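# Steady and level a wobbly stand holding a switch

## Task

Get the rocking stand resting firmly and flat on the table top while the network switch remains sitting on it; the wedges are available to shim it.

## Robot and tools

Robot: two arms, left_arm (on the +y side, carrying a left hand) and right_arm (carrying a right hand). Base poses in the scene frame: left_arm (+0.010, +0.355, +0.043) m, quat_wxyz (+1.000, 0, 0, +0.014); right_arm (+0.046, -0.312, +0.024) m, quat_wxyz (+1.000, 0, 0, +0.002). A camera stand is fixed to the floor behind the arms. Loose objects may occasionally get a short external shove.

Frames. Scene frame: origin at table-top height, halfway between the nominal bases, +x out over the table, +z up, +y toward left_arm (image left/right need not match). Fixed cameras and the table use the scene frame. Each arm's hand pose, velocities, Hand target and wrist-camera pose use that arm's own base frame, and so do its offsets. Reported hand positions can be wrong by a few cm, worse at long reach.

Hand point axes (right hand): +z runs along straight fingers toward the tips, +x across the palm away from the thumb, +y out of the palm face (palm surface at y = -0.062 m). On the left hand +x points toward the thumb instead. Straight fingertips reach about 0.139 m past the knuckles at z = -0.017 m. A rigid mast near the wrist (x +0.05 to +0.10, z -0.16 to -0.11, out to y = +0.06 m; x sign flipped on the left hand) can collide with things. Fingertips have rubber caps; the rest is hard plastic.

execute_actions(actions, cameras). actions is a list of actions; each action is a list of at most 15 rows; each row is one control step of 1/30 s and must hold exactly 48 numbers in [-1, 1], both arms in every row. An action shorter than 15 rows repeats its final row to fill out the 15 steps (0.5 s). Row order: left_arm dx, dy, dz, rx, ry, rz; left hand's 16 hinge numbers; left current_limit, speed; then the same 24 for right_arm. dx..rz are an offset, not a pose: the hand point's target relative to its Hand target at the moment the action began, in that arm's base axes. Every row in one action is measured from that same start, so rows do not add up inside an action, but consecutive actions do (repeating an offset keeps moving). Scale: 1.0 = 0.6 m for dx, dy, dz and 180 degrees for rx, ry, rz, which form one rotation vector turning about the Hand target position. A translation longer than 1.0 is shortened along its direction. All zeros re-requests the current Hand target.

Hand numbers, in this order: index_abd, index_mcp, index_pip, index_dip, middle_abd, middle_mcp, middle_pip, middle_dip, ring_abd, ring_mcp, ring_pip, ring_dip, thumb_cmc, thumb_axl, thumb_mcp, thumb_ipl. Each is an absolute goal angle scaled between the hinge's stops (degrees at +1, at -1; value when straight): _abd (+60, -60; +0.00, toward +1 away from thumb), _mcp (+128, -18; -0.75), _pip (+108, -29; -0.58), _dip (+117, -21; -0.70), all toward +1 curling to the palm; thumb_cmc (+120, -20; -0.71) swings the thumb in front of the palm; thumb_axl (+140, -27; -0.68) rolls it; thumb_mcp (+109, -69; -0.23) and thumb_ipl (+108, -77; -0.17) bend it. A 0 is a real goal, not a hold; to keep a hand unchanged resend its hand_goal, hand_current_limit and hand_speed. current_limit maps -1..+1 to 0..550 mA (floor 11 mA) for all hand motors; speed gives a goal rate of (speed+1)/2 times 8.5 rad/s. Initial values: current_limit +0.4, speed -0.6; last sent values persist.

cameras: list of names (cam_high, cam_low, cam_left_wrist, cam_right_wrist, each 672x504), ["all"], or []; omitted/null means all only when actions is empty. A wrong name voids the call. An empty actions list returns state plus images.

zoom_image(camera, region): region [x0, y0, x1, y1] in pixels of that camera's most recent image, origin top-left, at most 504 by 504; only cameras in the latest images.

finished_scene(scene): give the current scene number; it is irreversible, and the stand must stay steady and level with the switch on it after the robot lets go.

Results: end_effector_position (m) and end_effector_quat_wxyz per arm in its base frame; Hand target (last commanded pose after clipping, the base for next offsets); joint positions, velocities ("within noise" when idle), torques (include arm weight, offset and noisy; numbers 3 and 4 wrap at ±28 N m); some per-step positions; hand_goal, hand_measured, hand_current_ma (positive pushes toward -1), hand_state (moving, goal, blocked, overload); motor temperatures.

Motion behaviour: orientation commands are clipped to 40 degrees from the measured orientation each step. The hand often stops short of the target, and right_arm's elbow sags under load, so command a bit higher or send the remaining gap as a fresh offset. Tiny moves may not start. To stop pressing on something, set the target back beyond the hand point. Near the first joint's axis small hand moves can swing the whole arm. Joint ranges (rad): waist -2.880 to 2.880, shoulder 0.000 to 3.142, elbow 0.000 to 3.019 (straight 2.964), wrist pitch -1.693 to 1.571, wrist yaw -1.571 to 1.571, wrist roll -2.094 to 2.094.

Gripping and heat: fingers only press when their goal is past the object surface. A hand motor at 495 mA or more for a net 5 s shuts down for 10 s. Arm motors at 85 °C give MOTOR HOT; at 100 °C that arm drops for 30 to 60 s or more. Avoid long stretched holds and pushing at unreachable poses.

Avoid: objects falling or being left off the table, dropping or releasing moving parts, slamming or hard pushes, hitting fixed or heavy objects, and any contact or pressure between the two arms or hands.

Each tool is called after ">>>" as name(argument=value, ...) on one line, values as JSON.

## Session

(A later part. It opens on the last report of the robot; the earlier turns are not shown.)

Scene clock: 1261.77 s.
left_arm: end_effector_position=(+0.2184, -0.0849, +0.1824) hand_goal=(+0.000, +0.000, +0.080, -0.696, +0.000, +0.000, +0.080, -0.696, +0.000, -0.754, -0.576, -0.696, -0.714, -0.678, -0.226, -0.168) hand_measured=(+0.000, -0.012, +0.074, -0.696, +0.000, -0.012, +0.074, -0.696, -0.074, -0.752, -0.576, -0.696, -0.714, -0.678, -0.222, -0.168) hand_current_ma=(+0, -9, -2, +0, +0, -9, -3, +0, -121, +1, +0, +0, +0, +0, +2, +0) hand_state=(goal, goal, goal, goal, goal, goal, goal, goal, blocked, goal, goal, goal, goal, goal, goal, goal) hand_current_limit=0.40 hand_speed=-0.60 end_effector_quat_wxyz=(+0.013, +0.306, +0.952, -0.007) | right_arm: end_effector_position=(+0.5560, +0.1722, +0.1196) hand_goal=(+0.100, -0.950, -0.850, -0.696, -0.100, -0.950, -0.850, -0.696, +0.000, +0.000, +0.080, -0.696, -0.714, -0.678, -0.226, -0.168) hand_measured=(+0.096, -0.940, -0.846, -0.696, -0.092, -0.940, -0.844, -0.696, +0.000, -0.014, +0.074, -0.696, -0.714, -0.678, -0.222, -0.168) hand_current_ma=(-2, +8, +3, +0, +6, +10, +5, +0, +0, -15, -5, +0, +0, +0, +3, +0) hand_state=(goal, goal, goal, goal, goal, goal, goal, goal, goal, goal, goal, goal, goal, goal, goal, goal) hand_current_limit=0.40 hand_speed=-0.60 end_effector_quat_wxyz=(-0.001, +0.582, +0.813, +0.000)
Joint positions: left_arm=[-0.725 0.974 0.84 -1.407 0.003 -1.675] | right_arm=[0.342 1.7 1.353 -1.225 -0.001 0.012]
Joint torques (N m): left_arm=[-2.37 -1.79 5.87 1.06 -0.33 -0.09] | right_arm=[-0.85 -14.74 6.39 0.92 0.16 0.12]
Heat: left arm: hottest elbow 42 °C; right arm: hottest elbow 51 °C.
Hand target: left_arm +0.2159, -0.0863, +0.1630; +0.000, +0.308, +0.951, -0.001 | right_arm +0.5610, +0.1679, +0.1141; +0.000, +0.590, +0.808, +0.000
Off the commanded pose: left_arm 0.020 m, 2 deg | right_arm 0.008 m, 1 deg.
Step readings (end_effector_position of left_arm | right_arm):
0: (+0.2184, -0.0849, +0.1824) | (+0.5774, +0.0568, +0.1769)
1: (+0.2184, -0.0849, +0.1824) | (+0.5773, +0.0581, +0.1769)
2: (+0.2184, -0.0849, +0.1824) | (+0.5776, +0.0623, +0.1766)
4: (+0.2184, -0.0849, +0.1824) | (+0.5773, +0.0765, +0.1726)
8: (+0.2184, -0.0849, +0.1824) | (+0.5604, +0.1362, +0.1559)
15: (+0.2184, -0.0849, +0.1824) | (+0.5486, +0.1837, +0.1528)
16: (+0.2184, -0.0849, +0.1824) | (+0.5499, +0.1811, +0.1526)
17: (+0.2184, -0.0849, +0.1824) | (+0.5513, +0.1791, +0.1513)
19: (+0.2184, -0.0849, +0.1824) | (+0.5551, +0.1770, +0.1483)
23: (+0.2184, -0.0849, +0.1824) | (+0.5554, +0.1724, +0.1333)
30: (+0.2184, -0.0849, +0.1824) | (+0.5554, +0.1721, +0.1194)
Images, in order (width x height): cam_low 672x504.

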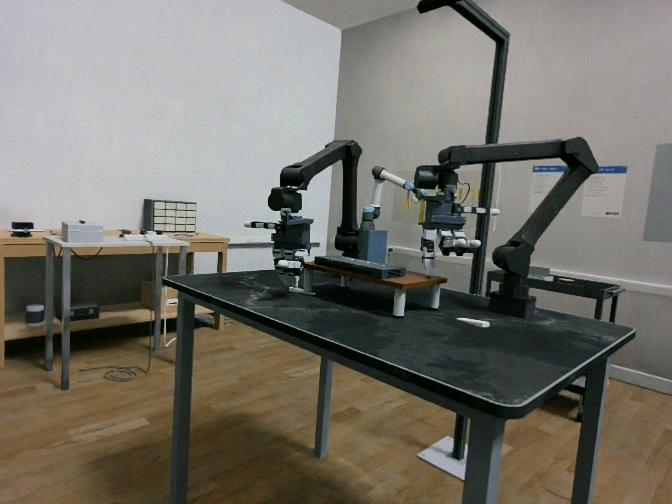

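>>> execute_actions(actions=[[[0,0,0,0,0,0, 0,0,0.08,-0.696, 0,0,0.08,-0.696, 0,-0.754,-0.576,-0.696, -0.714,-0.678,-0.226,-0.168,0.4,-0.6, 0.01,0.003,-0.036,0,0,0, 0.1,-0.95,-0.85,-0.696, -0.1,-0.95,-0.85,-0.696, 0,0,0.08,-0.696, -0.714,-0.678,-0.226,-0.168,0.4,-0.6]]], cameras=["cam_low"])

>>> zoom_image(camera="cam_low", region=[270, 250, 340, 302])

Scene clock: 1274.33 s.
left_arm: end_effector_position=(+0.2184, -0.0849, +0.1824) hand_goal=(+0.000, +0.000, +0.080, -0.696, +0.000, +0.000, +0.080, -0.696, +0.000, -0.754, -0.576, -0.696, -0.714, -0.678, -0.226, -0.168) hand_measured=(+0.000, -0.012, +0.074, -0.696, +0.000, -0.012, +0.074, -0.696, -0.074, -0.752, -0.576, -0.696, -0.714, -0.678, -0.222, -0.168) hand_current_ma=(+0, -9, -2, +0, +0, -9, -3, +0, -121, +1, +0, +0, +0, +0, +2, +0) hand_state=(goal, goal, goal, goal, goal, goal, goal, goal, blocked, goal, goal, goal, goal, goal, goal, goal) hand_current_limit=0.40 hand_speed=-0.60 end_effector_quat_wxyz=(+0.013, +0.306, +0.952, -0.007) | right_arm: end_effector_position=(+0.5624, +0.1745, +0.1000) hand_goal=(+0.100, -0.950, -0.850, -0.696, -0.100, -0.950, -0.850, -0.696, +0.000, +0.000, +0.080, -0.696, -0.714, -0.678, -0.226, -0.168) hand_measured=(+0.096, -0.940, -0.846, -0.696, -0.092, -0.940, -0.844, -0.696, +0.000, -0.014, +0.074, -0.696, -0.714, -0.678, -0.222, -0.168) hand_current_ma=(-2, +8, +3, +0, +6, +10, +5, +0, +0, -15, -5, +0, +0, +0, +3, +0) hand_state=(goal, goal, goal, goal, goal, goal, goal, goal, goal, goal, goal, goal, goal, goal, goal, goal) hand_current_limit=0.40 hand_speed=-0.60 end_effector_quat_wxyz=(+0.000, +0.582, +0.813, +0.001)
Joint positions: left_arm=[-0.725 0.974 0.84 -1.407 0.003 -1.675] | right_arm=[0.342 1.733 1.342 -1.177 -0.001 0.013]
Joint torques (N m): left_arm=[-2.37 -1.79 5.86 1.05 -0.33 -0.09] | right_arm=[-0.79 -14.68 6.38 0.98 0.16 0.11]
Heat: left arm: hottest elbow 42 °C; right arm: hottest elbow 51 °C.
Hand target: left_arm +0.2159, -0.0863, +0.1630; +0.000, +0.308, +0.951, -0.001 | right_arm +0.5669, +0.1696, +0.0925; +0.000, +0.590, +0.807, +0.000
Off the commanded pose: left_arm 0.020 m, 2 deg | right_arm 0.010 m, 1 deg.
Step readings (end_effector_position of left_arm | right_arm):
0: (+0.2184, -0.0849, +0.1824) | (+0.5560, +0.1722, +0.1196)
1: (+0.2184, -0.0849, +0.1824) | (+0.5561, +0.1722, +0.1196)
2: (+0.2184, -0.0849, +0.1824) | (+0.5568, +0.1725, +0.1194)
4: (+0.2184, -0.0849, +0.1824) | (+0.5597, +0.1735, +0.1186)
8: (+0.2184, -0.0849, +0.1824) | (+0.5630, +0.1747, +0.1109)
15: (+0.2184, -0.0849, +0.1824) | (+0.5622, +0.1744, +0.0999)
Images, in order (width x height): cam_low 672x504.

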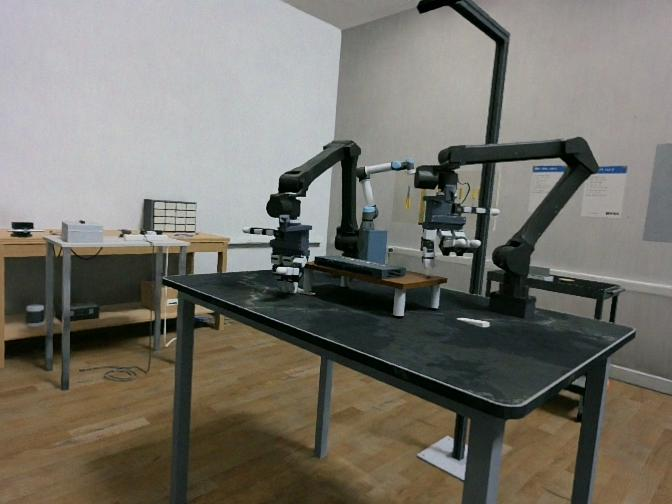

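Scaled by 7.200 from the camera's 672x504 image, which has a finer 960x720 frame.

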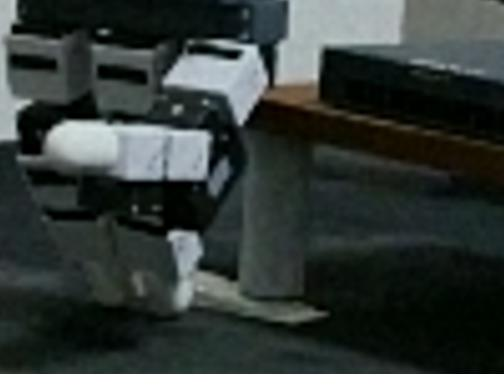

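>>> execute_actions(actions=[[[0,0,0,0,0,0, 0,0,0.08,-0.696, 0,0,0.08,-0.696, 0,-0.754,-0.576,-0.696, -0.714,-0.678,-0.226,-0.168,0.4,-0.6, -0.025,0.014,0,0,0,0, 0.1,-0.95,-0.85,-0.696, -0.1,-0.95,-0.85,-0.696, 0,0,0.08,-0.696, -0.714,-0.678,-0.226,-0.168,0.4,-0.6]],[[0,0,0,0,0,0, 0,0,0.08,-0.696, 0,0,0.08,-0.696, 0,-0.754,-0.576,-0.696, -0.714,-0.678,-0.226,-0.168,0.4,-0.6, -0.01,0,0.003,0,0,0, 0.1,-0.95,-0.85,-0.696, -0.1,-0.95,-0.85,-0.696, 0,0,0.08,-0.696, -0.714,-0.678,-0.226,-0.168,0.4,-0.6]]], cameras=["cam_low"])

>>> zoom_image(camera="cam_low", region=[270, 250, 340, 302])

Scene clock: 1291.90 s.
left_arm: end_effector_position=(+0.2184, -0.0849, +0.1824) hand_goal=(+0.000, +0.000, +0.080, -0.696, +0.000, +0.000, +0.080, -0.696, +0.000, -0.754, -0.576, -0.696, -0.714, -0.678, -0.226, -0.168) hand_measured=(+0.000, -0.012, +0.074, -0.696, +0.000, -0.012, +0.074, -0.696, -0.074, -0.752, -0.576, -0.696, -0.714, -0.678, -0.222, -0.168) hand_current_ma=(+0, -9, -2, +0, +0, -9, -3, +0, -121, +1, +0, +0, +0, +0, +2, +0) hand_state=(goal, goal, goal, goal, goal, goal, goal, goal, blocked, goal, goal, goal, goal, goal, goal, goal) hand_current_limit=0.40 hand_speed=-0.60 end_effector_quat_wxyz=(+0.013, +0.306, +0.952, -0.007) | right_arm: end_effector_position=(+0.5541, +0.1726, +0.0990) hand_goal=(+0.100, -0.950, -0.850, -0.696, -0.100, -0.950, -0.850, -0.696, +0.000, +0.000, +0.080, -0.696, -0.714, -0.678, -0.226, -0.168) hand_measured=(+0.094, -0.944, -0.850, -0.696, -0.094, -0.944, -0.850, -0.696, +0.000, -0.014, +0.074, -0.696, -0.714, -0.678, -0.222, -0.168) hand_current_ma=(-3, +5, +0, +0, +4, +4, +0, +0, +0, -15, -5, +0, +0, +0, +3, +0) hand_state=(goal, goal, goal, goal, goal, goal, goal, goal, goal, goal, goal, goal, goal, goal, goal, goal) hand_current_limit=0.40 hand_speed=-0.60 end_effector_quat_wxyz=(+0.004, +0.589, +0.808, +0.003)
Joint positions: left_arm=[-0.725 0.974 0.84 -1.407 0.003 -1.675] | right_arm=[0.348 1.711 1.307 -1.157 0.003 0.036]
Joint torques (N m): left_arm=[-2.37 -1.79 5.87 1.06 -0.33 -0.09] | right_arm=[0.73 -16.26 5.03 0.68 -0.01 0.17]
Heat: left arm: hottest elbow 42 °C; right arm: hottest elbow 50 °C.
Hand target: left_arm +0.2159, -0.0863, +0.1630; +0.000, +0.308, +0.951, -0.001 | right_arm +0.5461, +0.1781, +0.0943; +0.000, +0.590, +0.808, +0.000
Off the commanded pose: left_arm 0.020 m, 2 deg | right_arm 0.011 m, 1 deg.
Step readings (end_effector_position of left_arm | right_arm):
0: (+0.2184, -0.0849, +0.1824) | (+0.5624, +0.1745, +0.1000)
1: (+0.2184, -0.0849, +0.1824) | (+0.5625, +0.1745, +0.1001)
2: (+0.2184, -0.0849, +0.1824) | (+0.5622, +0.1742, +0.0994)
4: (+0.2184, -0.0849, +0.1824) | (+0.5620, +0.1737, +0.0985)
8: (+0.2184, -0.0849, +0.1824) | (+0.5609, +0.1735, +0.0991)
15: (+0.2184, -0.0849, +0.1824) | (+0.5600, +0.1731, +0.0993)
16: (+0.2184, -0.0849, +0.1824) | (+0.5600, +0.1730, +0.0993)
17: (+0.2184, -0.0849, +0.1824) | (+0.5598, +0.1729, +0.0993)
19: (+0.2184, -0.0849, +0.1824) | (+0.5584, +0.1726, +0.0996)
23: (+0.2184, -0.0849, +0.1824) | (+0.5547, +0.1725, +0.0991)
30: (+0.2184, -0.0849, +0.1824) | (+0.5541, +0.1726, +0.0990)
Images, in order (width x height): cam_low 672x504.

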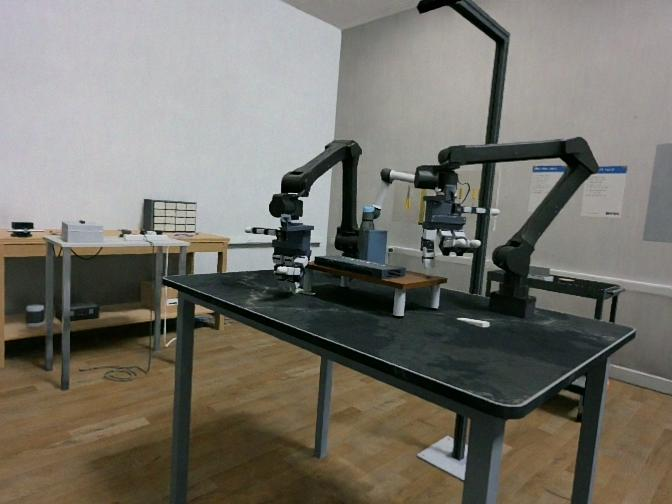

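Scaled by 7.200 from the camera's 672x504 image, which has a finer 960x720 frame.

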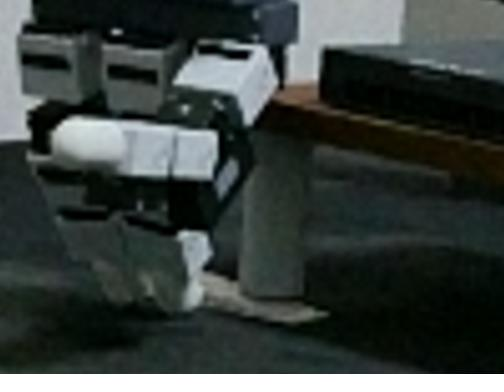

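>>> execute_actions(actions=[[[0,0,0,0,0,0, 0,0,0.08,-0.696, 0,0,0.08,-0.696, 0,-0.754,-0.576,-0.696, -0.714,-0.678,-0.226,-0.168,0.4,-0.6, -0.015,0.005,0.003,0,0,0, 0.1,-0.95,-0.85,-0.696, -0.1,-0.95,-0.85,-0.696, 0,0,0.08,-0.696, -0.714,-0.678,-0.226,-0.168,0.4,-0.6]]], cameras=["cam_low"])

>>> zoom_image(camera="cam_low", region=[270, 250, 340, 302])

Scene clock: 1299.40 s.
left_arm: end_effector_position=(+0.2184, -0.0849, +0.1824) hand_goal=(+0.000, +0.000, +0.080, -0.696, +0.000, +0.000, +0.080, -0.696, +0.000, -0.754, -0.576, -0.696, -0.714, -0.678, -0.226, -0.168) hand_measured=(+0.000, -0.012, +0.074, -0.696, +0.000, -0.012, +0.074, -0.696, -0.074, -0.752, -0.576, -0.696, -0.714, -0.678, -0.222, -0.168) hand_current_ma=(+0, -9, -2, +0, +0, -9, -3, +0, -121, +1, +0, +0, +0, +0, +2, +0) hand_state=(goal, goal, goal, goal, goal, goal, goal, goal, blocked, goal, goal, goal, goal, goal, goal, goal) hand_current_limit=0.40 hand_speed=-0.60 end_effector_quat_wxyz=(+0.013, +0.306, +0.952, -0.007) | right_arm: end_effector_position=(+0.5436, +0.1763, +0.0980) hand_goal=(+0.100, -0.950, -0.850, -0.696, -0.100, -0.950, -0.850, -0.696, +0.000, +0.000, +0.080, -0.696, -0.714, -0.678, -0.226, -0.168) hand_measured=(+0.092, -0.944, -0.850, -0.696, -0.096, -0.944, -0.850, -0.696, +0.000, -0.014, +0.074, -0.696, -0.714, -0.678, -0.222, -0.168) hand_current_ma=(-6, +5, +0, +0, +2, +4, +0, +0, +0, -15, -5, +0, +0, +0, +3, +0) hand_state=(goal, goal, goal, goal, goal, goal, goal, goal, goal, goal, goal, goal, goal, goal, goal, goal) hand_current_limit=0.40 hand_speed=-0.60 end_effector_quat_wxyz=(+0.003, +0.589, +0.808, +0.001)
Joint positions: left_arm=[-0.725 0.974 0.84 -1.407 0.003 -1.675] | right_arm=[0.363 1.695 1.283 -1.156 0.004 0.051]
Joint torques (N m): left_arm=[-2.43 -1.79 5.87 1.05 -0.33 -0.09] | right_arm=[0.62 -16.09 5.23 0.59 -0.05 0.14]
Heat: left arm: hottest elbow 42 °C; right arm: hottest elbow 49 °C.
Hand target: left_arm +0.2159, -0.0863, +0.1630; +0.000, +0.308, +0.951, -0.001 | right_arm +0.5370, +0.1811, +0.0962; +0.000, +0.590, +0.808, +0.000
Off the commanded pose: left_arm 0.020 m, 2 deg | right_arm 0.008 m, 0 deg.
Step readings (end_effector_position of left_arm | right_arm):
0: (+0.2184, -0.0849, +0.1824) | (+0.5541, +0.1726, +0.0990)
1: (+0.2184, -0.0849, +0.1824) | (+0.5540, +0.1728, +0.0991)
2: (+0.2184, -0.0849, +0.1824) | (+0.5535, +0.1727, +0.0989)
4: (+0.2184, -0.0849, +0.1824) | (+0.5512, +0.1725, +0.0989)
8: (+0.2184, -0.0849, +0.1824) | (+0.5452, +0.1741, +0.0978)
15: (+0.2184, -0.0849, +0.1824) | (+0.5436, +0.1765, +0.0980)
Images, in order (width x height): cam_low 672x504.

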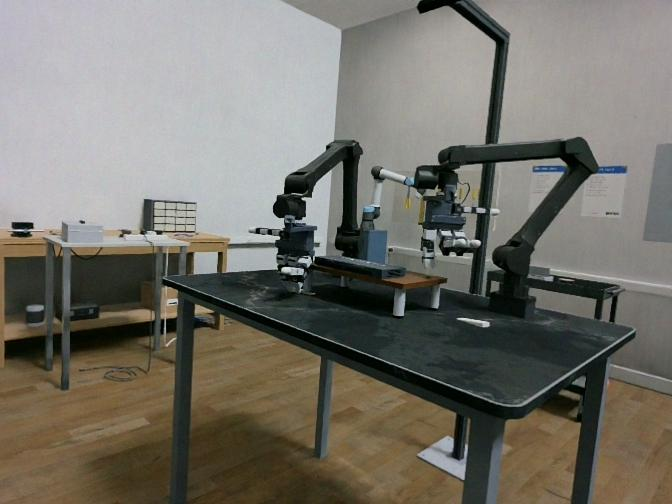

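Scaled by 7.200 from the camera's 672x504 image, which has a finer 960x720 frame.

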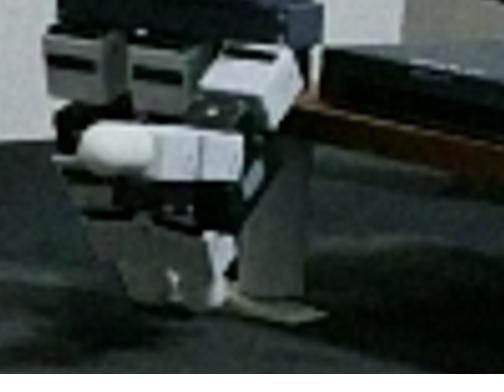

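>>> execute_actions(actions=[[[0,0,0,0,0,0, 0,0,0.08,-0.696, 0,0,0.08,-0.696, 0,-0.754,-0.576,-0.696, -0.714,-0.678,-0.226,-0.168,0.4,-0.6, 0,-0.027,0,0,0,0, 0.1,-0.95,-0.85,-0.696, -0.1,-0.95,-0.85,-0.696, 0,0,0.08,-0.696, -0.714,-0.678,-0.226,-0.168,0.4,-0.6]],[[0,0,0,0,0,0, 0,0,0.08,-0.696, 0,0,0.08,-0.696, 0,-0.754,-0.576,-0.696, -0.714,-0.678,-0.226,-0.168,0.4,-0.6, -0.015,-0.003,0.003,0,0,0, 0.1,-0.95,-0.85,-0.696, -0.1,-0.95,-0.85,-0.696, 0,0,0.08,-0.696, -0.714,-0.678,-0.226,-0.168,0.4,-0.6]]], cameras=["cam_low"])

>>> zoom_image(camera="cam_low", region=[270, 250, 340, 302])

Scene clock: 1317.27 s.
left_arm: end_effector_position=(+0.2184, -0.0849, +0.1824) hand_goal=(+0.000, +0.000, +0.080, -0.696, +0.000, +0.000, +0.080, -0.696, +0.000, -0.754, -0.576, -0.696, -0.714, -0.678, -0.226, -0.168) hand_measured=(+0.000, -0.012, +0.074, -0.696, +0.000, -0.012, +0.074, -0.696, -0.074, -0.752, -0.576, -0.696, -0.714, -0.678, -0.222, -0.168) hand_current_ma=(+0, -9, -2, +0, +0, -9, -3, +0, -121, +1, +0, +0, +0, +0, +2, +0) hand_state=(goal, goal, goal, goal, goal, goal, goal, goal, blocked, goal, goal, goal, goal, goal, goal, goal) hand_current_limit=0.40 hand_speed=-0.60 end_effector_quat_wxyz=(+0.013, +0.306, +0.952, -0.007) | right_arm: end_effector_position=(+0.5285, +0.1690, +0.0962) hand_goal=(+0.100, -0.950, -0.850, -0.696, -0.100, -0.950, -0.850, -0.696, +0.000, +0.000, +0.080, -0.696, -0.714, -0.678, -0.226, -0.168) hand_measured=(+0.094, -0.944, -0.852, -0.696, -0.094, -0.946, -0.850, -0.696, +0.000, -0.014, +0.074, -0.696, -0.714, -0.678, -0.222, -0.168) hand_current_ma=(-3, +5, +0, +0, +3, +3, +0, +0, +0, -15, -5, +0, +0, +0, +3, +0) hand_state=(goal, goal, goal, goal, goal, goal, goal, goal, goal, goal, goal, goal, goal, goal, goal, goal) hand_current_limit=0.40 hand_speed=-0.60 end_effector_quat_wxyz=(-0.001, +0.588, +0.809, -0.003)
Joint positions: left_arm=[-0.725 0.974 0.84 -1.407 0.003 -1.675] | right_arm=[0.359 1.662 1.237 -1.153 0.002 0.046]
Joint torques (N m): left_arm=[-2.37 -1.79 5.87 1.06 -0.33 -0.09] | right_arm=[-0.97 -15.91 5.39 0.72 0.03 -0.07]
Heat: left arm: hottest elbow 42 °C; right arm: hottest elbow 49 °C.
Hand target: left_arm +0.2159, -0.0863, +0.1630; +0.000, +0.308, +0.951, -0.001 | right_arm +0.5281, +0.1631, +0.0979; +0.000, +0.590, +0.808, +0.000
Off the commanded pose: left_arm 0.020 m, 2 deg | right_arm 0.006 m, 0 deg.
Step readings (end_effector_position of left_arm | right_arm):
0: (+0.2184, -0.0849, +0.1824) | (+0.5436, +0.1763, +0.0980)
1: (+0.2184, -0.0849, +0.1824) | (+0.5436, +0.1763, +0.0980)
2: (+0.2184, -0.0849, +0.1824) | (+0.5430, +0.1761, +0.0978)
4: (+0.2184, -0.0849, +0.1824) | (+0.5415, +0.1755, +0.0981)
8: (+0.2184, -0.0849, +0.1824) | (+0.5383, +0.1735, +0.0972)
15: (+0.2184, -0.0849, +0.1824) | (+0.5380, +0.1723, +0.0970)
16: (+0.2184, -0.0849, +0.1824) | (+0.5378, +0.1723, +0.0971)
17: (+0.2184, -0.0849, +0.1824) | (+0.5372, +0.1721, +0.0969)
19: (+0.2184, -0.0849, +0.1824) | (+0.5350, +0.1713, +0.0975)
23: (+0.2184, -0.0849, +0.1824) | (+0.5295, +0.1693, +0.0965)
30: (+0.2184, -0.0849, +0.1824) | (+0.5285, +0.1690, +0.0962)
Images, in order (width x height): cam_low 672x504.

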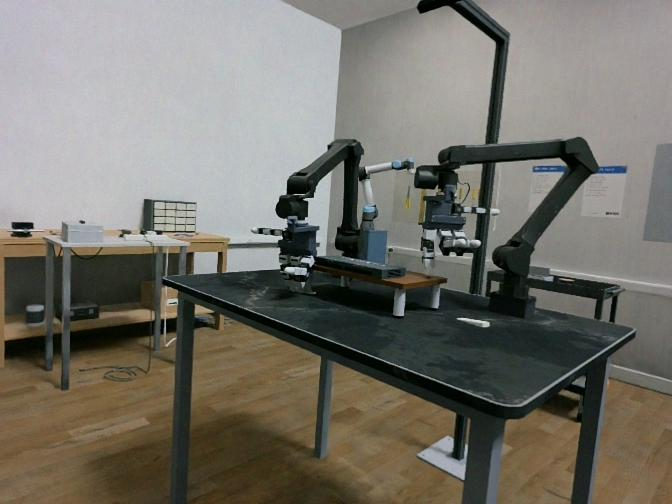

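Scaled by 7.200 from the camera's 672x504 image, which has a finer 960x720 frame.

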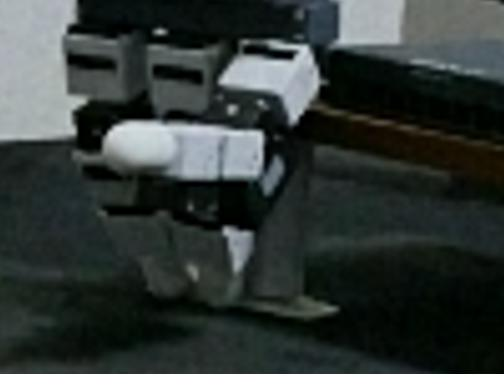

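>>> execute_actions(actions=[[[0,0,0,0,0,0, 0,0,0.08,-0.696, 0,0,0.08,-0.696, 0,-0.754,-0.576,-0.696, -0.714,-0.678,-0.226,-0.168,0.4,-0.6, 0.05,0.008,0.01,0,0,0, 0.1,-0.95,-0.85,-0.696, -0.1,-0.95,-0.85,-0.696, 0,0,0.08,-0.696, -0.714,-0.678,-0.226,-0.168,0.4,-0.6]],[[0,0,0,0,0,0, 0,0,0.08,-0.696, 0,0,0.08,-0.696, 0,-0.754,-0.576,-0.696, -0.714,-0.678,-0.226,-0.168,0.4,-0.6, 0.03,-0.05,0.1,0,0,0, 0.1,-0.95,-0.85,-0.696, -0.1,-0.95,-0.85,-0.696, 0,0,0.08,-0.696, -0.714,-0.678,-0.226,-0.168,0.4,-0.6]],[[0,0,0,0,0,0, 0,0,0.08,-0.696, 0,0,0.08,-0.696, 0,-0.754,-0.576,-0.696, -0.714,-0.678,-0.226,-0.168,0.4,-0.6, 0.02,-0.12,0.05,0,0,0, 0.1,-0.754,-0.576,-0.696, -0.1,-0.754,-0.576,-0.696, 0,0,0.08,-0.696, -0.714,-0.678,-0.226,-0.168,0.4,-0.6]]], cameras=["cam_low","cam_high","cam_right_wrist"])

>>> zoom_image(camera="cam_low", region=[270, 250, 340, 302])

>>> zoom_image(camera="cam_high", region=[240, 215, 340, 290])

>>> zoom_image(camera="cam_right_wrist", region=[60, 0, 200, 105])

Scene clock: 1332.07 s.
left_arm: end_effector_position=(+0.2184, -0.0849, +0.1824) hand_goal=(+0.000, +0.000, +0.080, -0.696, +0.000, +0.000, +0.080, -0.696, +0.000, -0.754, -0.576, -0.696, -0.714, -0.678, -0.226, -0.168) hand_measured=(+0.000, -0.012, +0.074, -0.696, +0.000, -0.012, +0.074, -0.696, -0.074, -0.752, -0.576, -0.696, -0.714, -0.678, -0.222, -0.168) hand_current_ma=(+0, -9, -2, +0, +0, -9, -3, +0, -121, +1, +0, +0, +0, +0, +2, +0) hand_state=(goal, goal, goal, goal, goal, goal, goal, goal, blocked, goal, goal, goal, goal, goal, goal, goal) hand_current_limit=0.40 hand_speed=-0.60 end_effector_quat_wxyz=(+0.013, +0.306, +0.952, -0.007) | right_arm: end_effector_position=(+0.5772, +0.0574, +0.1696) hand_goal=(+0.100, -0.754, -0.576, -0.696, -0.100, -0.754, -0.576, -0.696, +0.000, +0.000, +0.080, -0.696, -0.714, -0.678, -0.226, -0.168) hand_measured=(+0.094, -0.754, -0.578, -0.696, -0.092, -0.754, -0.578, -0.696, +0.000, -0.014, +0.074, -0.696, -0.714, -0.678, -0.222, -0.168) hand_current_ma=(-4, +0, -1, +0, +4, +0, -1, +0, +0, -15, -5, +0, +0, +0, +3, +0) hand_state=(goal, goal, goal, goal, goal, goal, goal, goal, goal, goal, goal, goal, goal, goal, goal, goal) hand_current_limit=0.40 hand_speed=-0.60 end_effector_quat_wxyz=(-0.014, +0.599, +0.801, -0.016)
Joint positions: left_arm=[-0.725 0.974 0.84 -1.407 0.003 -1.675] | right_arm=[0.114 1.676 1.467 -1.404 0.003 -0.172]
Joint torques (N m): left_arm=[-2.37 -1.79 5.87 1.07 -0.33 -0.1] | right_arm=[0.38 -16.97 9.68 0.06 -0.01 -0.1]
Heat: left arm: hottest elbow 42 °C; right arm: hottest elbow 49 °C.
Hand target: left_arm +0.2159, -0.0863, +0.1630; +0.000, +0.308, +0.951, -0.001 | right_arm +0.5880, +0.0661, +0.1939; +0.000, +0.590, +0.808, +0.000
Off the commanded pose: left_arm 0.020 m, 2 deg | right_arm 0.028 m, 3 deg.
Step readings (end_effector_position of left_arm | right_arm):
0: (+0.2184, -0.0849, +0.1824) | (+0.5285, +0.1690, +0.0962)
1: (+0.2184, -0.0849, +0.1824) | (+0.5285, +0.1690, +0.0962)
2: (+0.2184, -0.0849, +0.1824) | (+0.5287, +0.1689, +0.0964)
4: (+0.2184, -0.0849, +0.1824) | (+0.5299, +0.1689, +0.0972)
8: (+0.2184, -0.0849, +0.1824) | (+0.5388, +0.1688, +0.0988)
15: (+0.2184, -0.0849, +0.1824) | (+0.5433, +0.1681, +0.0981)
16: (+0.2184, -0.0849, +0.1824) | (+0.5433, +0.1678, +0.0985)
17: (+0.2184, -0.0849, +0.1824) | (+0.5431, +0.1651, +0.1004)
19: (+0.2184, -0.0849, +0.1824) | (+0.5426, +0.1615, +0.1068)
23: (+0.2184, -0.0849, +0.1824) | (+0.5578, +0.1462, +0.1306)
30: (+0.2184, -0.0849, +0.1824) | (+0.5659, +0.1329, +0.1447)
31: (+0.2184, -0.0849, +0.1824) | (+0.5650, +0.1329, +0.1444)
32: (+0.2184, -0.0849, +0.1824) | (+0.5641, +0.1304, +0.1444)
34: (+0.2184, -0.0849, +0.1824) | (+0.5626, +0.1238, +0.1450)
38: (+0.2184, -0.0849, +0.1824) | (+0.5695, +0.0855, +0.1540)
45: (+0.2184, -0.0849, +0.1824) | (+0.5781, +0.0534, +0.1693)
Images, in order (width x height): cam_high 672x504, cam_low 672x504, cam_right_wrist 672x504.

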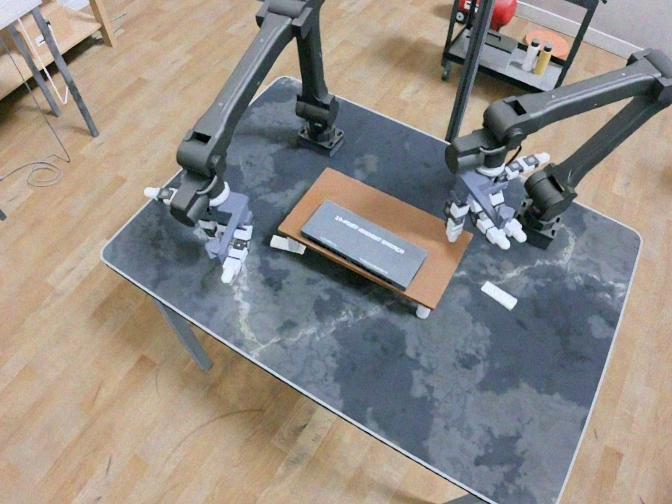

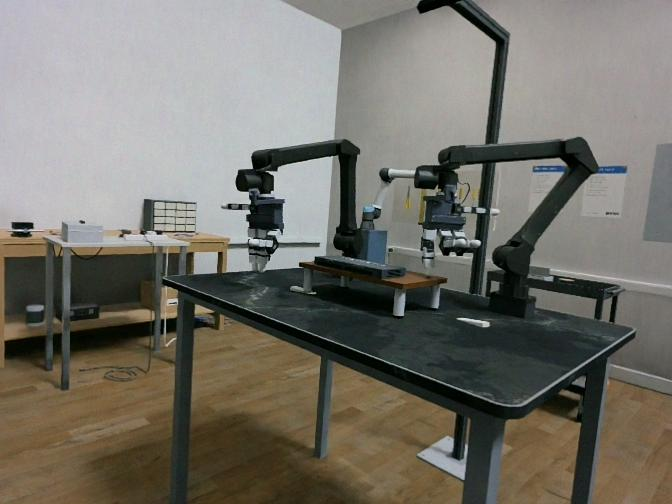

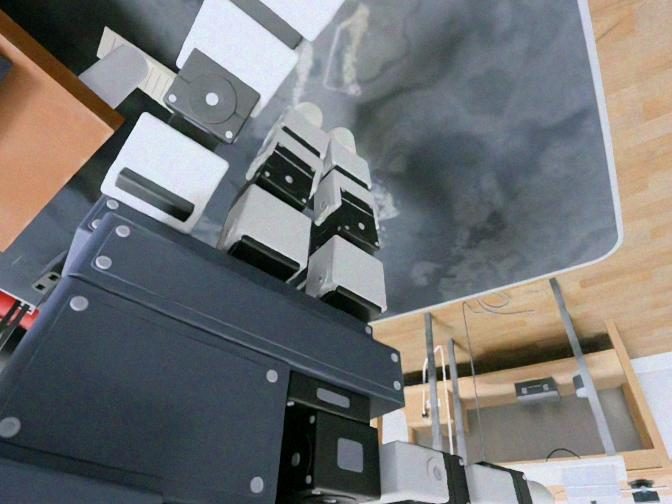

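Scaled by 7.200 from the camera's 672x504 image, which has a finer 960x720 frame.

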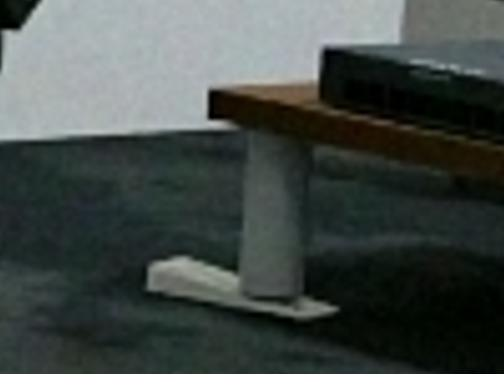

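Scaled by 5.040 from the camera's 672x504 image, which has a finer 960x720 frame.

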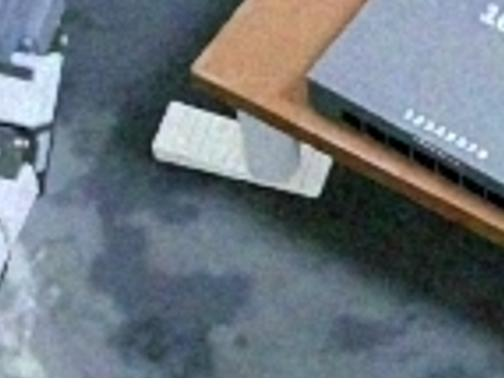

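Scaled by 3.600 from the camera's 672x504 image, which has a finer 960x720 frame.

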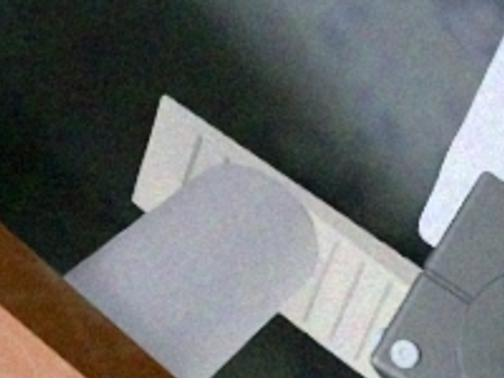

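>>> execute_actions(actions=[[[0,0,0,0,0,0, 0,0,0.08,-0.696, 0,0,0.08,-0.696, 0,-0.754,-0.576,-0.696, -0.714,-0.678,-0.226,-0.168,0.4,-0.6, -0.1133,-0.11,0,0,0,-0.19, 0.1,-0.754,-0.576,-0.696, -0.1,-0.754,-0.576,-0.696, 0,0,0.08,-0.696, -0.714,-0.678,-0.226,-0.168,0.4,-0.6]],[[0,0,0,0,0,0, 0,0,0.08,-0.696, 0,0,0.08,-0.696, 0,-0.754,-0.576,-0.696, -0.714,-0.678,-0.226,-0.168,0.4,-0.6, -0.1,-0.05,0,0,0,-0.19, 0.1,-0.754,-0.576,-0.696, -0.1,-0.754,-0.576,-0.696, 0,0,0.08,-0.696, -0.714,-0.678,-0.226,-0.168,0.4,-0.6]],[[0,0,0,0,0,0, 0,0,0.08,-0.696, 0,0,0.08,-0.696, 0,-0.754,-0.576,-0.696, -0.714,-0.678,-0.226,-0.168,0.4,-0.6, -0.048,0,-0.04,0,0,-0.124, 0.1,-0.754,-0.576,-0.696, -0.1,-0.754,-0.576,-0.696, 0,0,0.08,-0.696, -0.714,-0.678,-0.226,-0.168,0.4,-0.6]]], cameras=["cam_low","cam_high","cam_right_wrist"])

>>> zoom_image(camera="cam_low", region=[270, 250, 340, 302])

>>> zoom_image(camera="cam_high", region=[220, 190, 340, 280])

>>> zoom_image(camera="cam_right_wrist", region=[200, 0, 400, 150])

Scene clock: 1372.23 s.
left_arm: end_effector_position=(+0.2184, -0.0849, +0.1824) hand_goal=(+0.000, +0.000, +0.080, -0.696, +0.000, +0.000, +0.080, -0.696, +0.000, -0.754, -0.576, -0.696, -0.714, -0.678, -0.226, -0.168) hand_measured=(+0.000, -0.012, +0.074, -0.696, +0.000, -0.012, +0.074, -0.696, -0.074, -0.752, -0.576, -0.696, -0.714, -0.678, -0.222, -0.168) hand_current_ma=(+0, -9, -2, +0, +0, -9, -3, +0, -121, +1, +0, +0, +0, +0, +2, +0) hand_state=(goal, goal, goal, goal, goal, goal, goal, goal, blocked, goal, goal, goal, goal, goal, goal, goal) hand_current_limit=0.40 hand_speed=-0.60 end_effector_quat_wxyz=(+0.013, +0.306, +0.952, -0.007) | right_arm: end_effector_position=(+0.4275, -0.0351, +0.1765) hand_goal=(+0.100, -0.754, -0.576, -0.696, -0.100, -0.754, -0.576, -0.696, +0.000, +0.000, +0.080, -0.696, -0.714, -0.678, -0.226, -0.168) hand_measured=(+0.094, -0.752, -0.578, -0.696, -0.092, -0.752, -0.578, -0.696, +0.000, -0.012, +0.074, -0.696, -0.712, -0.678, -0.222, -0.168) hand_current_ma=(-4, +1, +0, +0, +4, +1, +0, +0, +0, -13, -5, +0, +1, +0, +3, +0) hand_state=(goal, goal, goal, goal, goal, goal, goal, goal, goal, goal, goal, goal, goal, goal, goal, goal) hand_current_limit=0.40 hand_speed=-0.60 end_effector_quat_wxyz=(-0.002, +0.989, +0.149, +0.003)
Joint positions: left_arm=[-0.725 0.974 0.84 -1.407 0.003 -1.675] | right_arm=[0.123 1.478 1.242 -1.328 -0.004 1.394]
Joint torques (N m): left_arm=[-2.37 -1.79 5.87 1.06 -0.33 -0.09] | right_arm=[0.62 -10.46 6.61 0.87 0.25 0.14]
Heat: left arm: hottest elbow 42 °C; right arm: hottest elbow 53 °C.
Hand target: left_arm +0.2159, -0.0863, +0.1630; +0.000, +0.308, +0.951, -0.001 | right_arm +0.4312, -0.0301, +0.1700; +0.000, +0.989, +0.148, +0.000
Off the commanded pose: left_arm 0.020 m, 2 deg | right_arm 0.009 m, 0 deg.
Step readings (end_effector_position of left_arm | right_arm):
0: (+0.2184, -0.0849, +0.1824) | (+0.5772, +0.0575, +0.1696)
1: (+0.2184, -0.0849, +0.1824) | (+0.5770, +0.0573, +0.1699)
2: (+0.2184, -0.0849, +0.1824) | (+0.5752, +0.0556, +0.1699)
4: (+0.2184, -0.0849, +0.1824) | (+0.5629, +0.0482, +0.1690)
8: (+0.2184, -0.0849, +0.1824) | (+0.5314, +0.0295, +0.1748)
15: (+0.2184, -0.0849, +0.1824) | (+0.5206, +0.0111, +0.1940)
16: (+0.2184, -0.0849, +0.1824) | (+0.5195, +0.0093, +0.1933)
17: (+0.2184, -0.0849, +0.1824) | (+0.5156, +0.0068, +0.1910)
19: (+0.2184, -0.0849, +0.1824) | (+0.5014, -0.0002, +0.1848)
23: (+0.2184, -0.0849, +0.1824) | (+0.4741, -0.0146, +0.1793)
30: (+0.2184, -0.0849, +0.1824) | (+0.4607, -0.0284, +0.1852)
31: (+0.2184, -0.0849, +0.1824) | (+0.4593, -0.0295, +0.1854)
32: (+0.2184, -0.0849, +0.1824) | (+0.4571, -0.0303, +0.1847)
34: (+0.2184, -0.0849, +0.1824) | (+0.4520, -0.0311, +0.1825)
38: (+0.2184, -0.0849, +0.1824) | (+0.4398, -0.0321, +0.1769)
45: (+0.2184, -0.0849, +0.1824) | (+0.4313, -0.0342, +0.1769)
Images, in order (width x height): cam_high 672x504, cam_low 672x504, cam_right_wrist 672x504.

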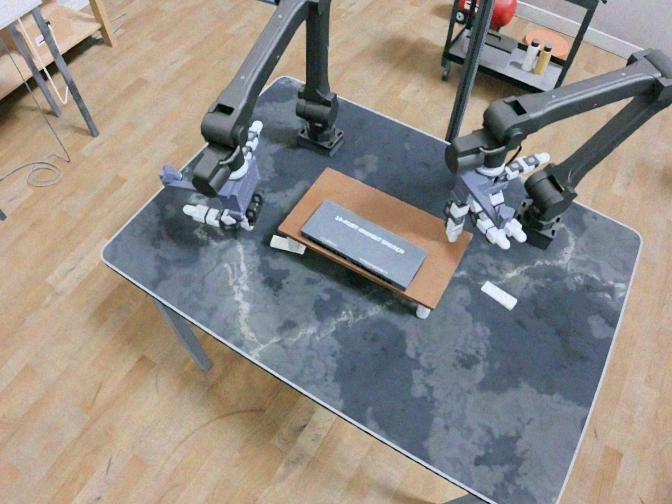

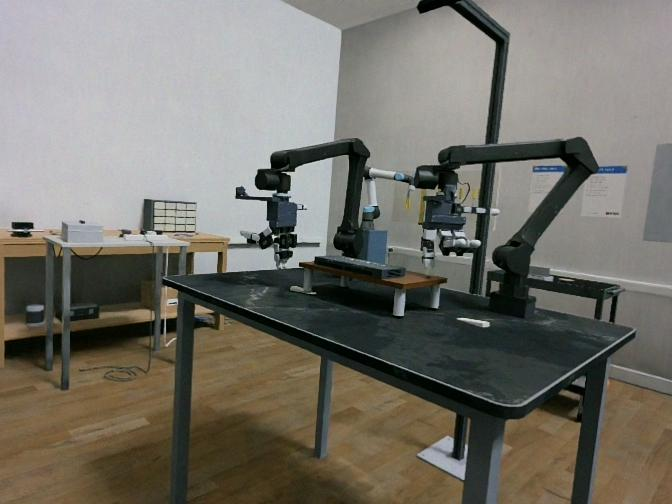

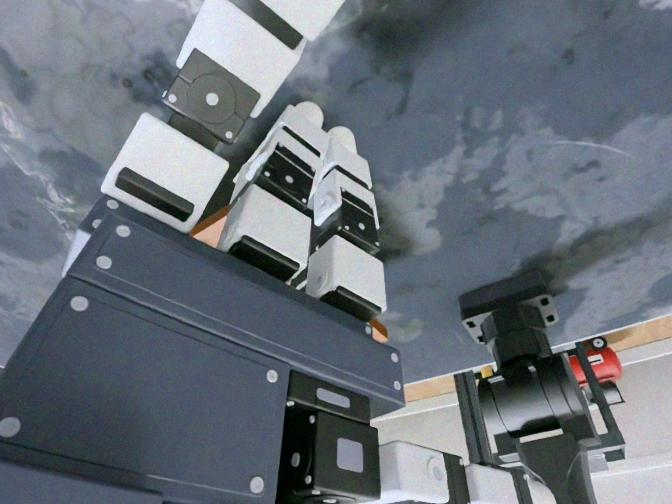

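Scaled by 7.200 from the camera's 672x504 image, which has a finer 960x720 frame.

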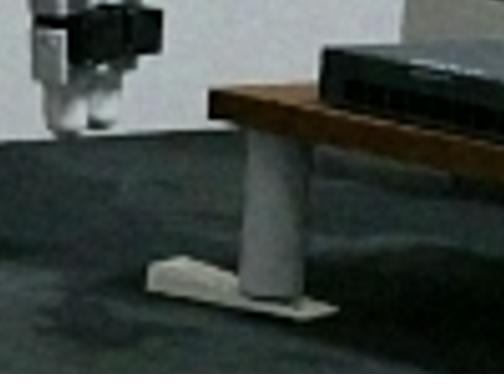

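Scaled by 4.200 from the camera's 672x504 image, which has a finer 960x720 frame.

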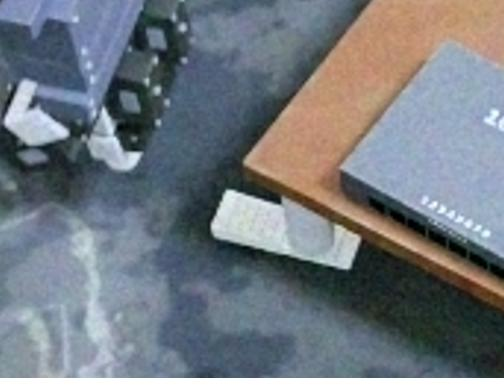

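Scaled by 2.520 from the camera's 672x504 image, which has a finer 960x720 frame.

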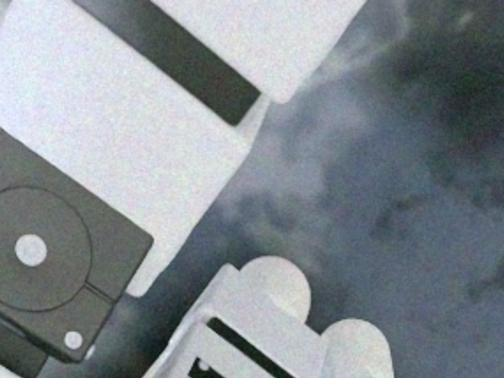

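>>> execute_actions(actions=[[[0,0,0,0,0,0, 0,0,0.08,-0.696, 0,0,0.08,-0.696, 0,-0.754,-0.576,-0.696, -0.714,-0.678,-0.226,-0.168,0.4,-0.6, 0.012,0.01,-0.1,0,0,0, 0.1,-0.754,-0.576,-0.696, -0.1,-0.754,-0.576,-0.696, 0,0,0.08,-0.696, -0.714,-0.678,-0.226,-0.168,0.4,-0.6]]], cameras=["cam_low","cam_high"])

>>> zoom_image(camera="cam_low", region=[270, 250, 340, 302])

>>> zoom_image(camera="cam_high", region=[220, 190, 340, 280])

Scene clock: 1384.60 s.
left_arm: end_effector_position=(+0.2184, -0.0849, +0.1824) hand_goal=(+0.000, +0.000, +0.080, -0.696, +0.000, +0.000, +0.080, -0.696, +0.000, -0.754, -0.576, -0.696, -0.714, -0.678, -0.226, -0.168) hand_measured=(+0.000, -0.012, +0.074, -0.696, +0.000, -0.012, +0.074, -0.696, -0.074, -0.752, -0.576, -0.696, -0.714, -0.678, -0.222, -0.168) hand_current_ma=(+0, -9, -2, +0, +0, -9, -3, +0, -121, +1, +0, +0, +0, +0, +2, +0) hand_state=(goal, goal, goal, goal, goal, goal, goal, goal, blocked, goal, goal, goal, goal, goal, goal, goal) hand_current_limit=0.40 hand_speed=-0.60 end_effector_quat_wxyz=(+0.013, +0.306, +0.952, -0.007) | right_arm: end_effector_position=(+0.4326, -0.0301, +0.1094) hand_goal=(+0.100, -0.754, -0.576, -0.696, -0.100, -0.754, -0.576, -0.696, +0.000, +0.000, +0.080, -0.696, -0.714, -0.678, -0.226, -0.168) hand_measured=(+0.088, -0.752, -0.578, -0.696, -0.098, -0.752, -0.578, -0.696, +0.000, -0.012, +0.074, -0.696, -0.712, -0.678, -0.222, -0.168) hand_current_ma=(-9, +1, +0, +0, +1, +1, +0, +0, +0, -13, -5, +0, +1, +0, +3, +0) hand_state=(goal, goal, goal, goal, goal, goal, goal, goal, goal, goal, goal, goal, goal, goal, goal, goal) hand_current_limit=0.40 hand_speed=-0.60 end_effector_quat_wxyz=(-0.002, +0.989, +0.148, -0.008)
Joint positions: left_arm=[-0.725 0.974 0.84 -1.407 0.003 -1.675] | right_arm=[0.134 1.564 1.153 -1.176 -0.003 1.408]
Joint torques (N m): left_arm=[-2.37 -1.73 5.86 1.06 -0.33 -0.09] | right_arm=[0.62 -12.69 6.58 0.94 0.25 0.13]
Heat: left arm: hottest elbow 42 °C; right arm: hottest elbow 52 °C.
Hand target: left_arm +0.2159, -0.0863, +0.1630; +0.000, +0.308, +0.951, -0.001 | right_arm +0.4384, -0.0240, +0.1098; +0.000, +0.989, +0.148, +0.000
Off the commanded pose: left_arm 0.020 m, 2 deg | right_arm 0.008 m, 1 deg.
Step readings (end_effector_position of left_arm | right_arm):
0: (+0.2184, -0.0849, +0.1824) | (+0.4274, -0.0351, +0.1765)
1: (+0.2184, -0.0849, +0.1824) | (+0.4275, -0.0351, +0.1759)
2: (+0.2184, -0.0849, +0.1824) | (+0.4291, -0.0345, +0.1728)
4: (+0.2184, -0.0849, +0.1824) | (+0.4324, -0.0328, +0.1628)
8: (+0.2184, -0.0849, +0.1824) | (+0.4312, -0.0313, +0.1308)
15: (+0.2184, -0.0849, +0.1824) | (+0.4323, -0.0302, +0.1094)
Images, in order (width x height): cam_high 672x504, cam_low 672x504.

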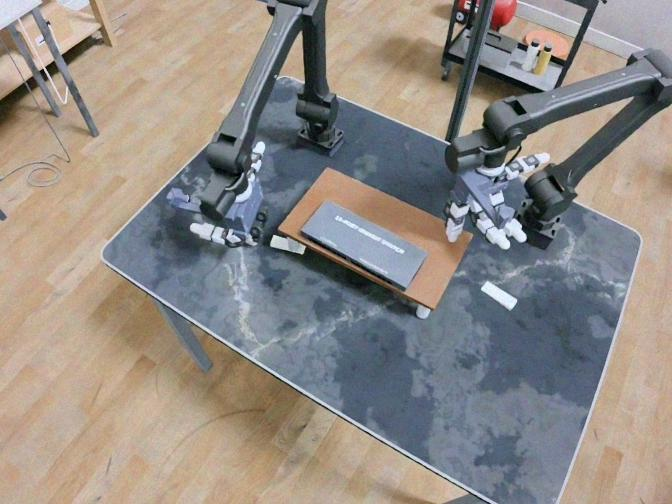

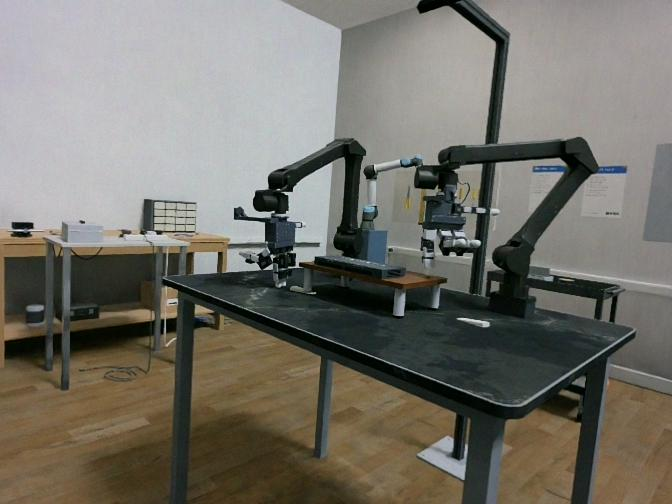

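Scaled by 7.200 from the camera's 672x504 image, which has a finer 960x720 frame.

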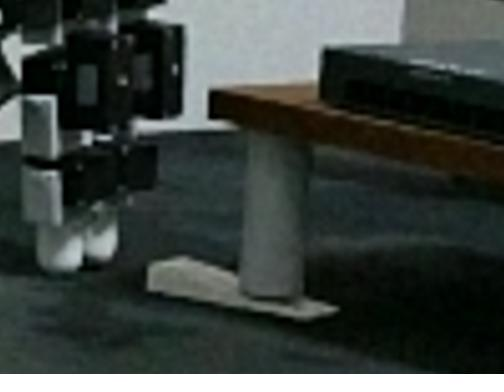

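Scaled by 4.200 from the camera's 672x504 image, which has a finer 960x720 frame.

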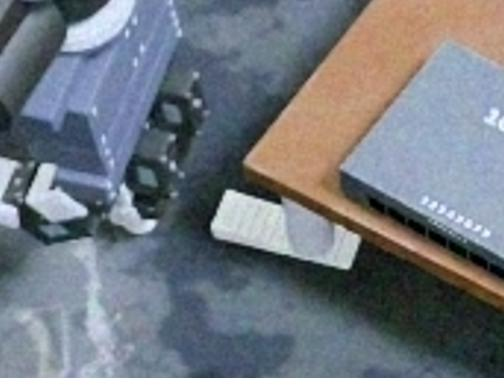

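>>> execute_actions(actions=[[[0,0,0,0,0,0, 0,0,0.08,-0.696, 0,0,0.08,-0.696, 0,-0.754,-0.576,-0.696, -0.714,-0.678,-0.226,-0.168,0.4,-0.6, -0.01,0.042,0,0,0,0, 0.1,-0.754,-0.576,-0.696, -0.1,-0.754,-0.576,-0.696, 0,0,0.08,-0.696, -0.714,-0.678,-0.226,-0.168,0.4,-0.6]]], cameras=["cam_low","cam_high","cam_right_wrist"])

>>> zoom_image(camera="cam_low", region=[270, 250, 340, 302])

>>> zoom_image(camera="cam_high", region=[220, 190, 340, 280])

Scene clock: 1413.40 s.
left_arm: end_effector_position=(+0.2184, -0.0849, +0.1824) hand_goal=(+0.000, +0.000, +0.080, -0.696, +0.000, +0.000, +0.080, -0.696, +0.000, -0.754, -0.576, -0.696, -0.714, -0.678, -0.226, -0.168) hand_measured=(+0.000, -0.012, +0.074, -0.696, +0.000, -0.012, +0.074, -0.696, -0.074, -0.752, -0.576, -0.696, -0.714, -0.678, -0.222, -0.168) hand_current_ma=(+0, -9, -2, +0, +0, -9, -3, +0, -121, +1, +0, +0, +0, +0, +2, +0) hand_state=(goal, goal, goal, goal, goal, goal, goal, goal, blocked, goal, goal, goal, goal, goal, goal, goal) hand_current_limit=0.40 hand_speed=-0.60 end_effector_quat_wxyz=(+0.013, +0.306, +0.952, -0.007) | right_arm: end_effector_position=(+0.4294, -0.0042, +0.1098) hand_goal=(+0.100, -0.754, -0.576, -0.696, -0.100, -0.754, -0.576, -0.696, +0.000, +0.000, +0.080, -0.696, -0.714, -0.678, -0.226, -0.168) hand_measured=(+0.088, -0.752, -0.576, -0.696, -0.098, -0.744, -0.570, -0.692, +0.000, -0.012, +0.074, -0.696, -0.712, -0.678, -0.222, -0.168) hand_current_ma=(-9, +1, +0, +0, +1, +9, +5, +2, +0, -13, -5, +0, +1, +0, +3, +0) hand_state=(goal, goal, goal, goal, goal, goal, goal, goal, goal, goal, goal, goal, goal, goal, goal, goal) hand_current_limit=0.40 hand_speed=-0.60 end_effector_quat_wxyz=(+0.001, +0.989, +0.150, -0.007)
Joint positions: left_arm=[-0.725 0.974 0.84 -1.407 0.003 -1.675] | right_arm=[0.196 1.564 1.153 -1.173 0.002 1.466]
Joint torques (N m): left_arm=[-2.43 -1.79 5.86 1.06 -0.33 -0.09] | right_arm=[0.38 -12.86 6.26 0.8 0.06 0.11]
Heat: left arm: hottest elbow 42 °C; right arm: hottest elbow 51 °C.
Hand target: left_arm +0.2159, -0.0863, +0.1630; +0.000, +0.308, +0.951, -0.001 | right_arm +0.4324, +0.0011, +0.1099; +0.000, +0.989, +0.148, +0.000
Off the commanded pose: left_arm 0.020 m, 2 deg | right_arm 0.006 m, 1 deg.
Step readings (end_effector_position of left_arm | right_arm):
0: (+0.2184, -0.0849, +0.1824) | (+0.4326, -0.0301, +0.1094)
1: (+0.2184, -0.0849, +0.1824) | (+0.4325, -0.0299, +0.1094)
2: (+0.2184, -0.0849, +0.1824) | (+0.4323, -0.0282, +0.1094)
4: (+0.2184, -0.0849, +0.1824) | (+0.4318, -0.0252, +0.1098)
8: (+0.2184, -0.0849, +0.1824) | (+0.4310, -0.0118, +0.1099)
15: (+0.2184, -0.0849, +0.1824) | (+0.4298, -0.0044, +0.1099)
Images, in order (width x height): cam_high 672x504, cam_low 672x504, cam_right_wrist 672x504.

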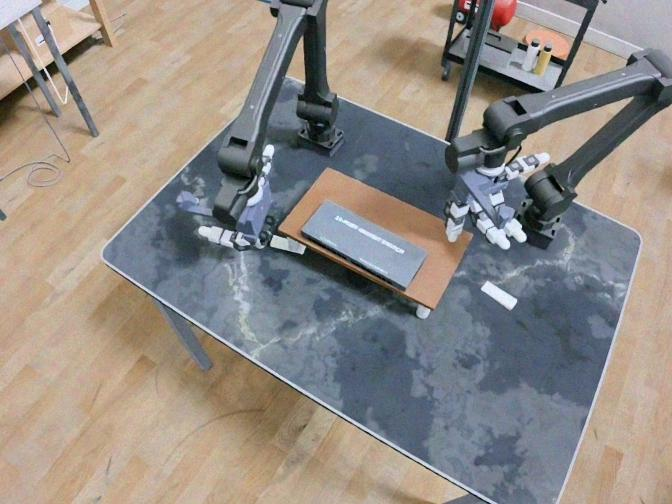

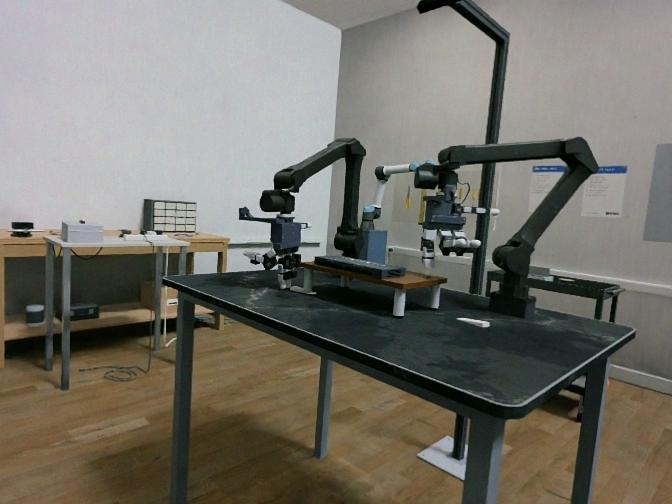

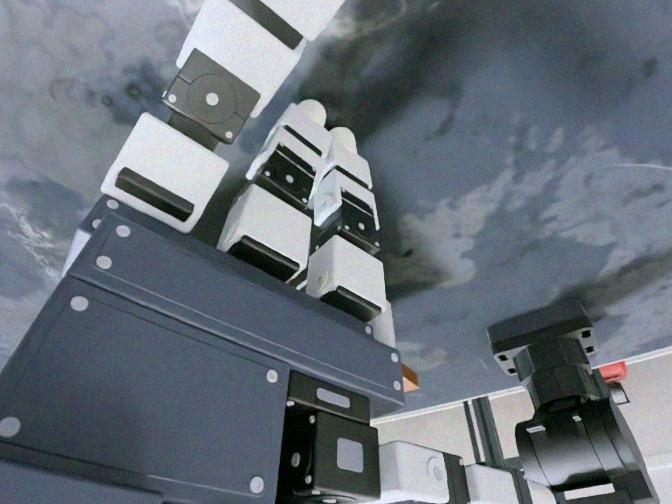

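Scaled by 7.200 from the camera's 672x504 image, which has a finer 960x720 frame.

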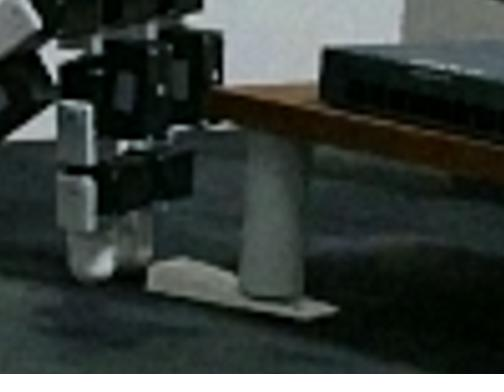

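Scaled by 4.200 from the camera's 672x504 image, which has a finer 960x720 frame.

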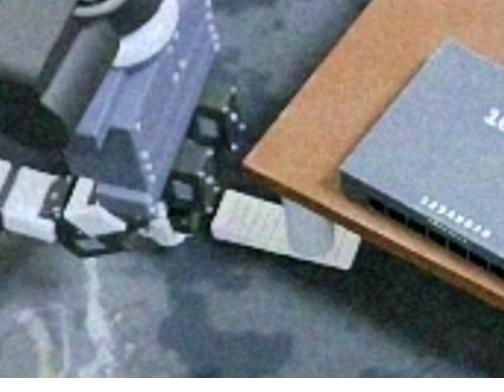

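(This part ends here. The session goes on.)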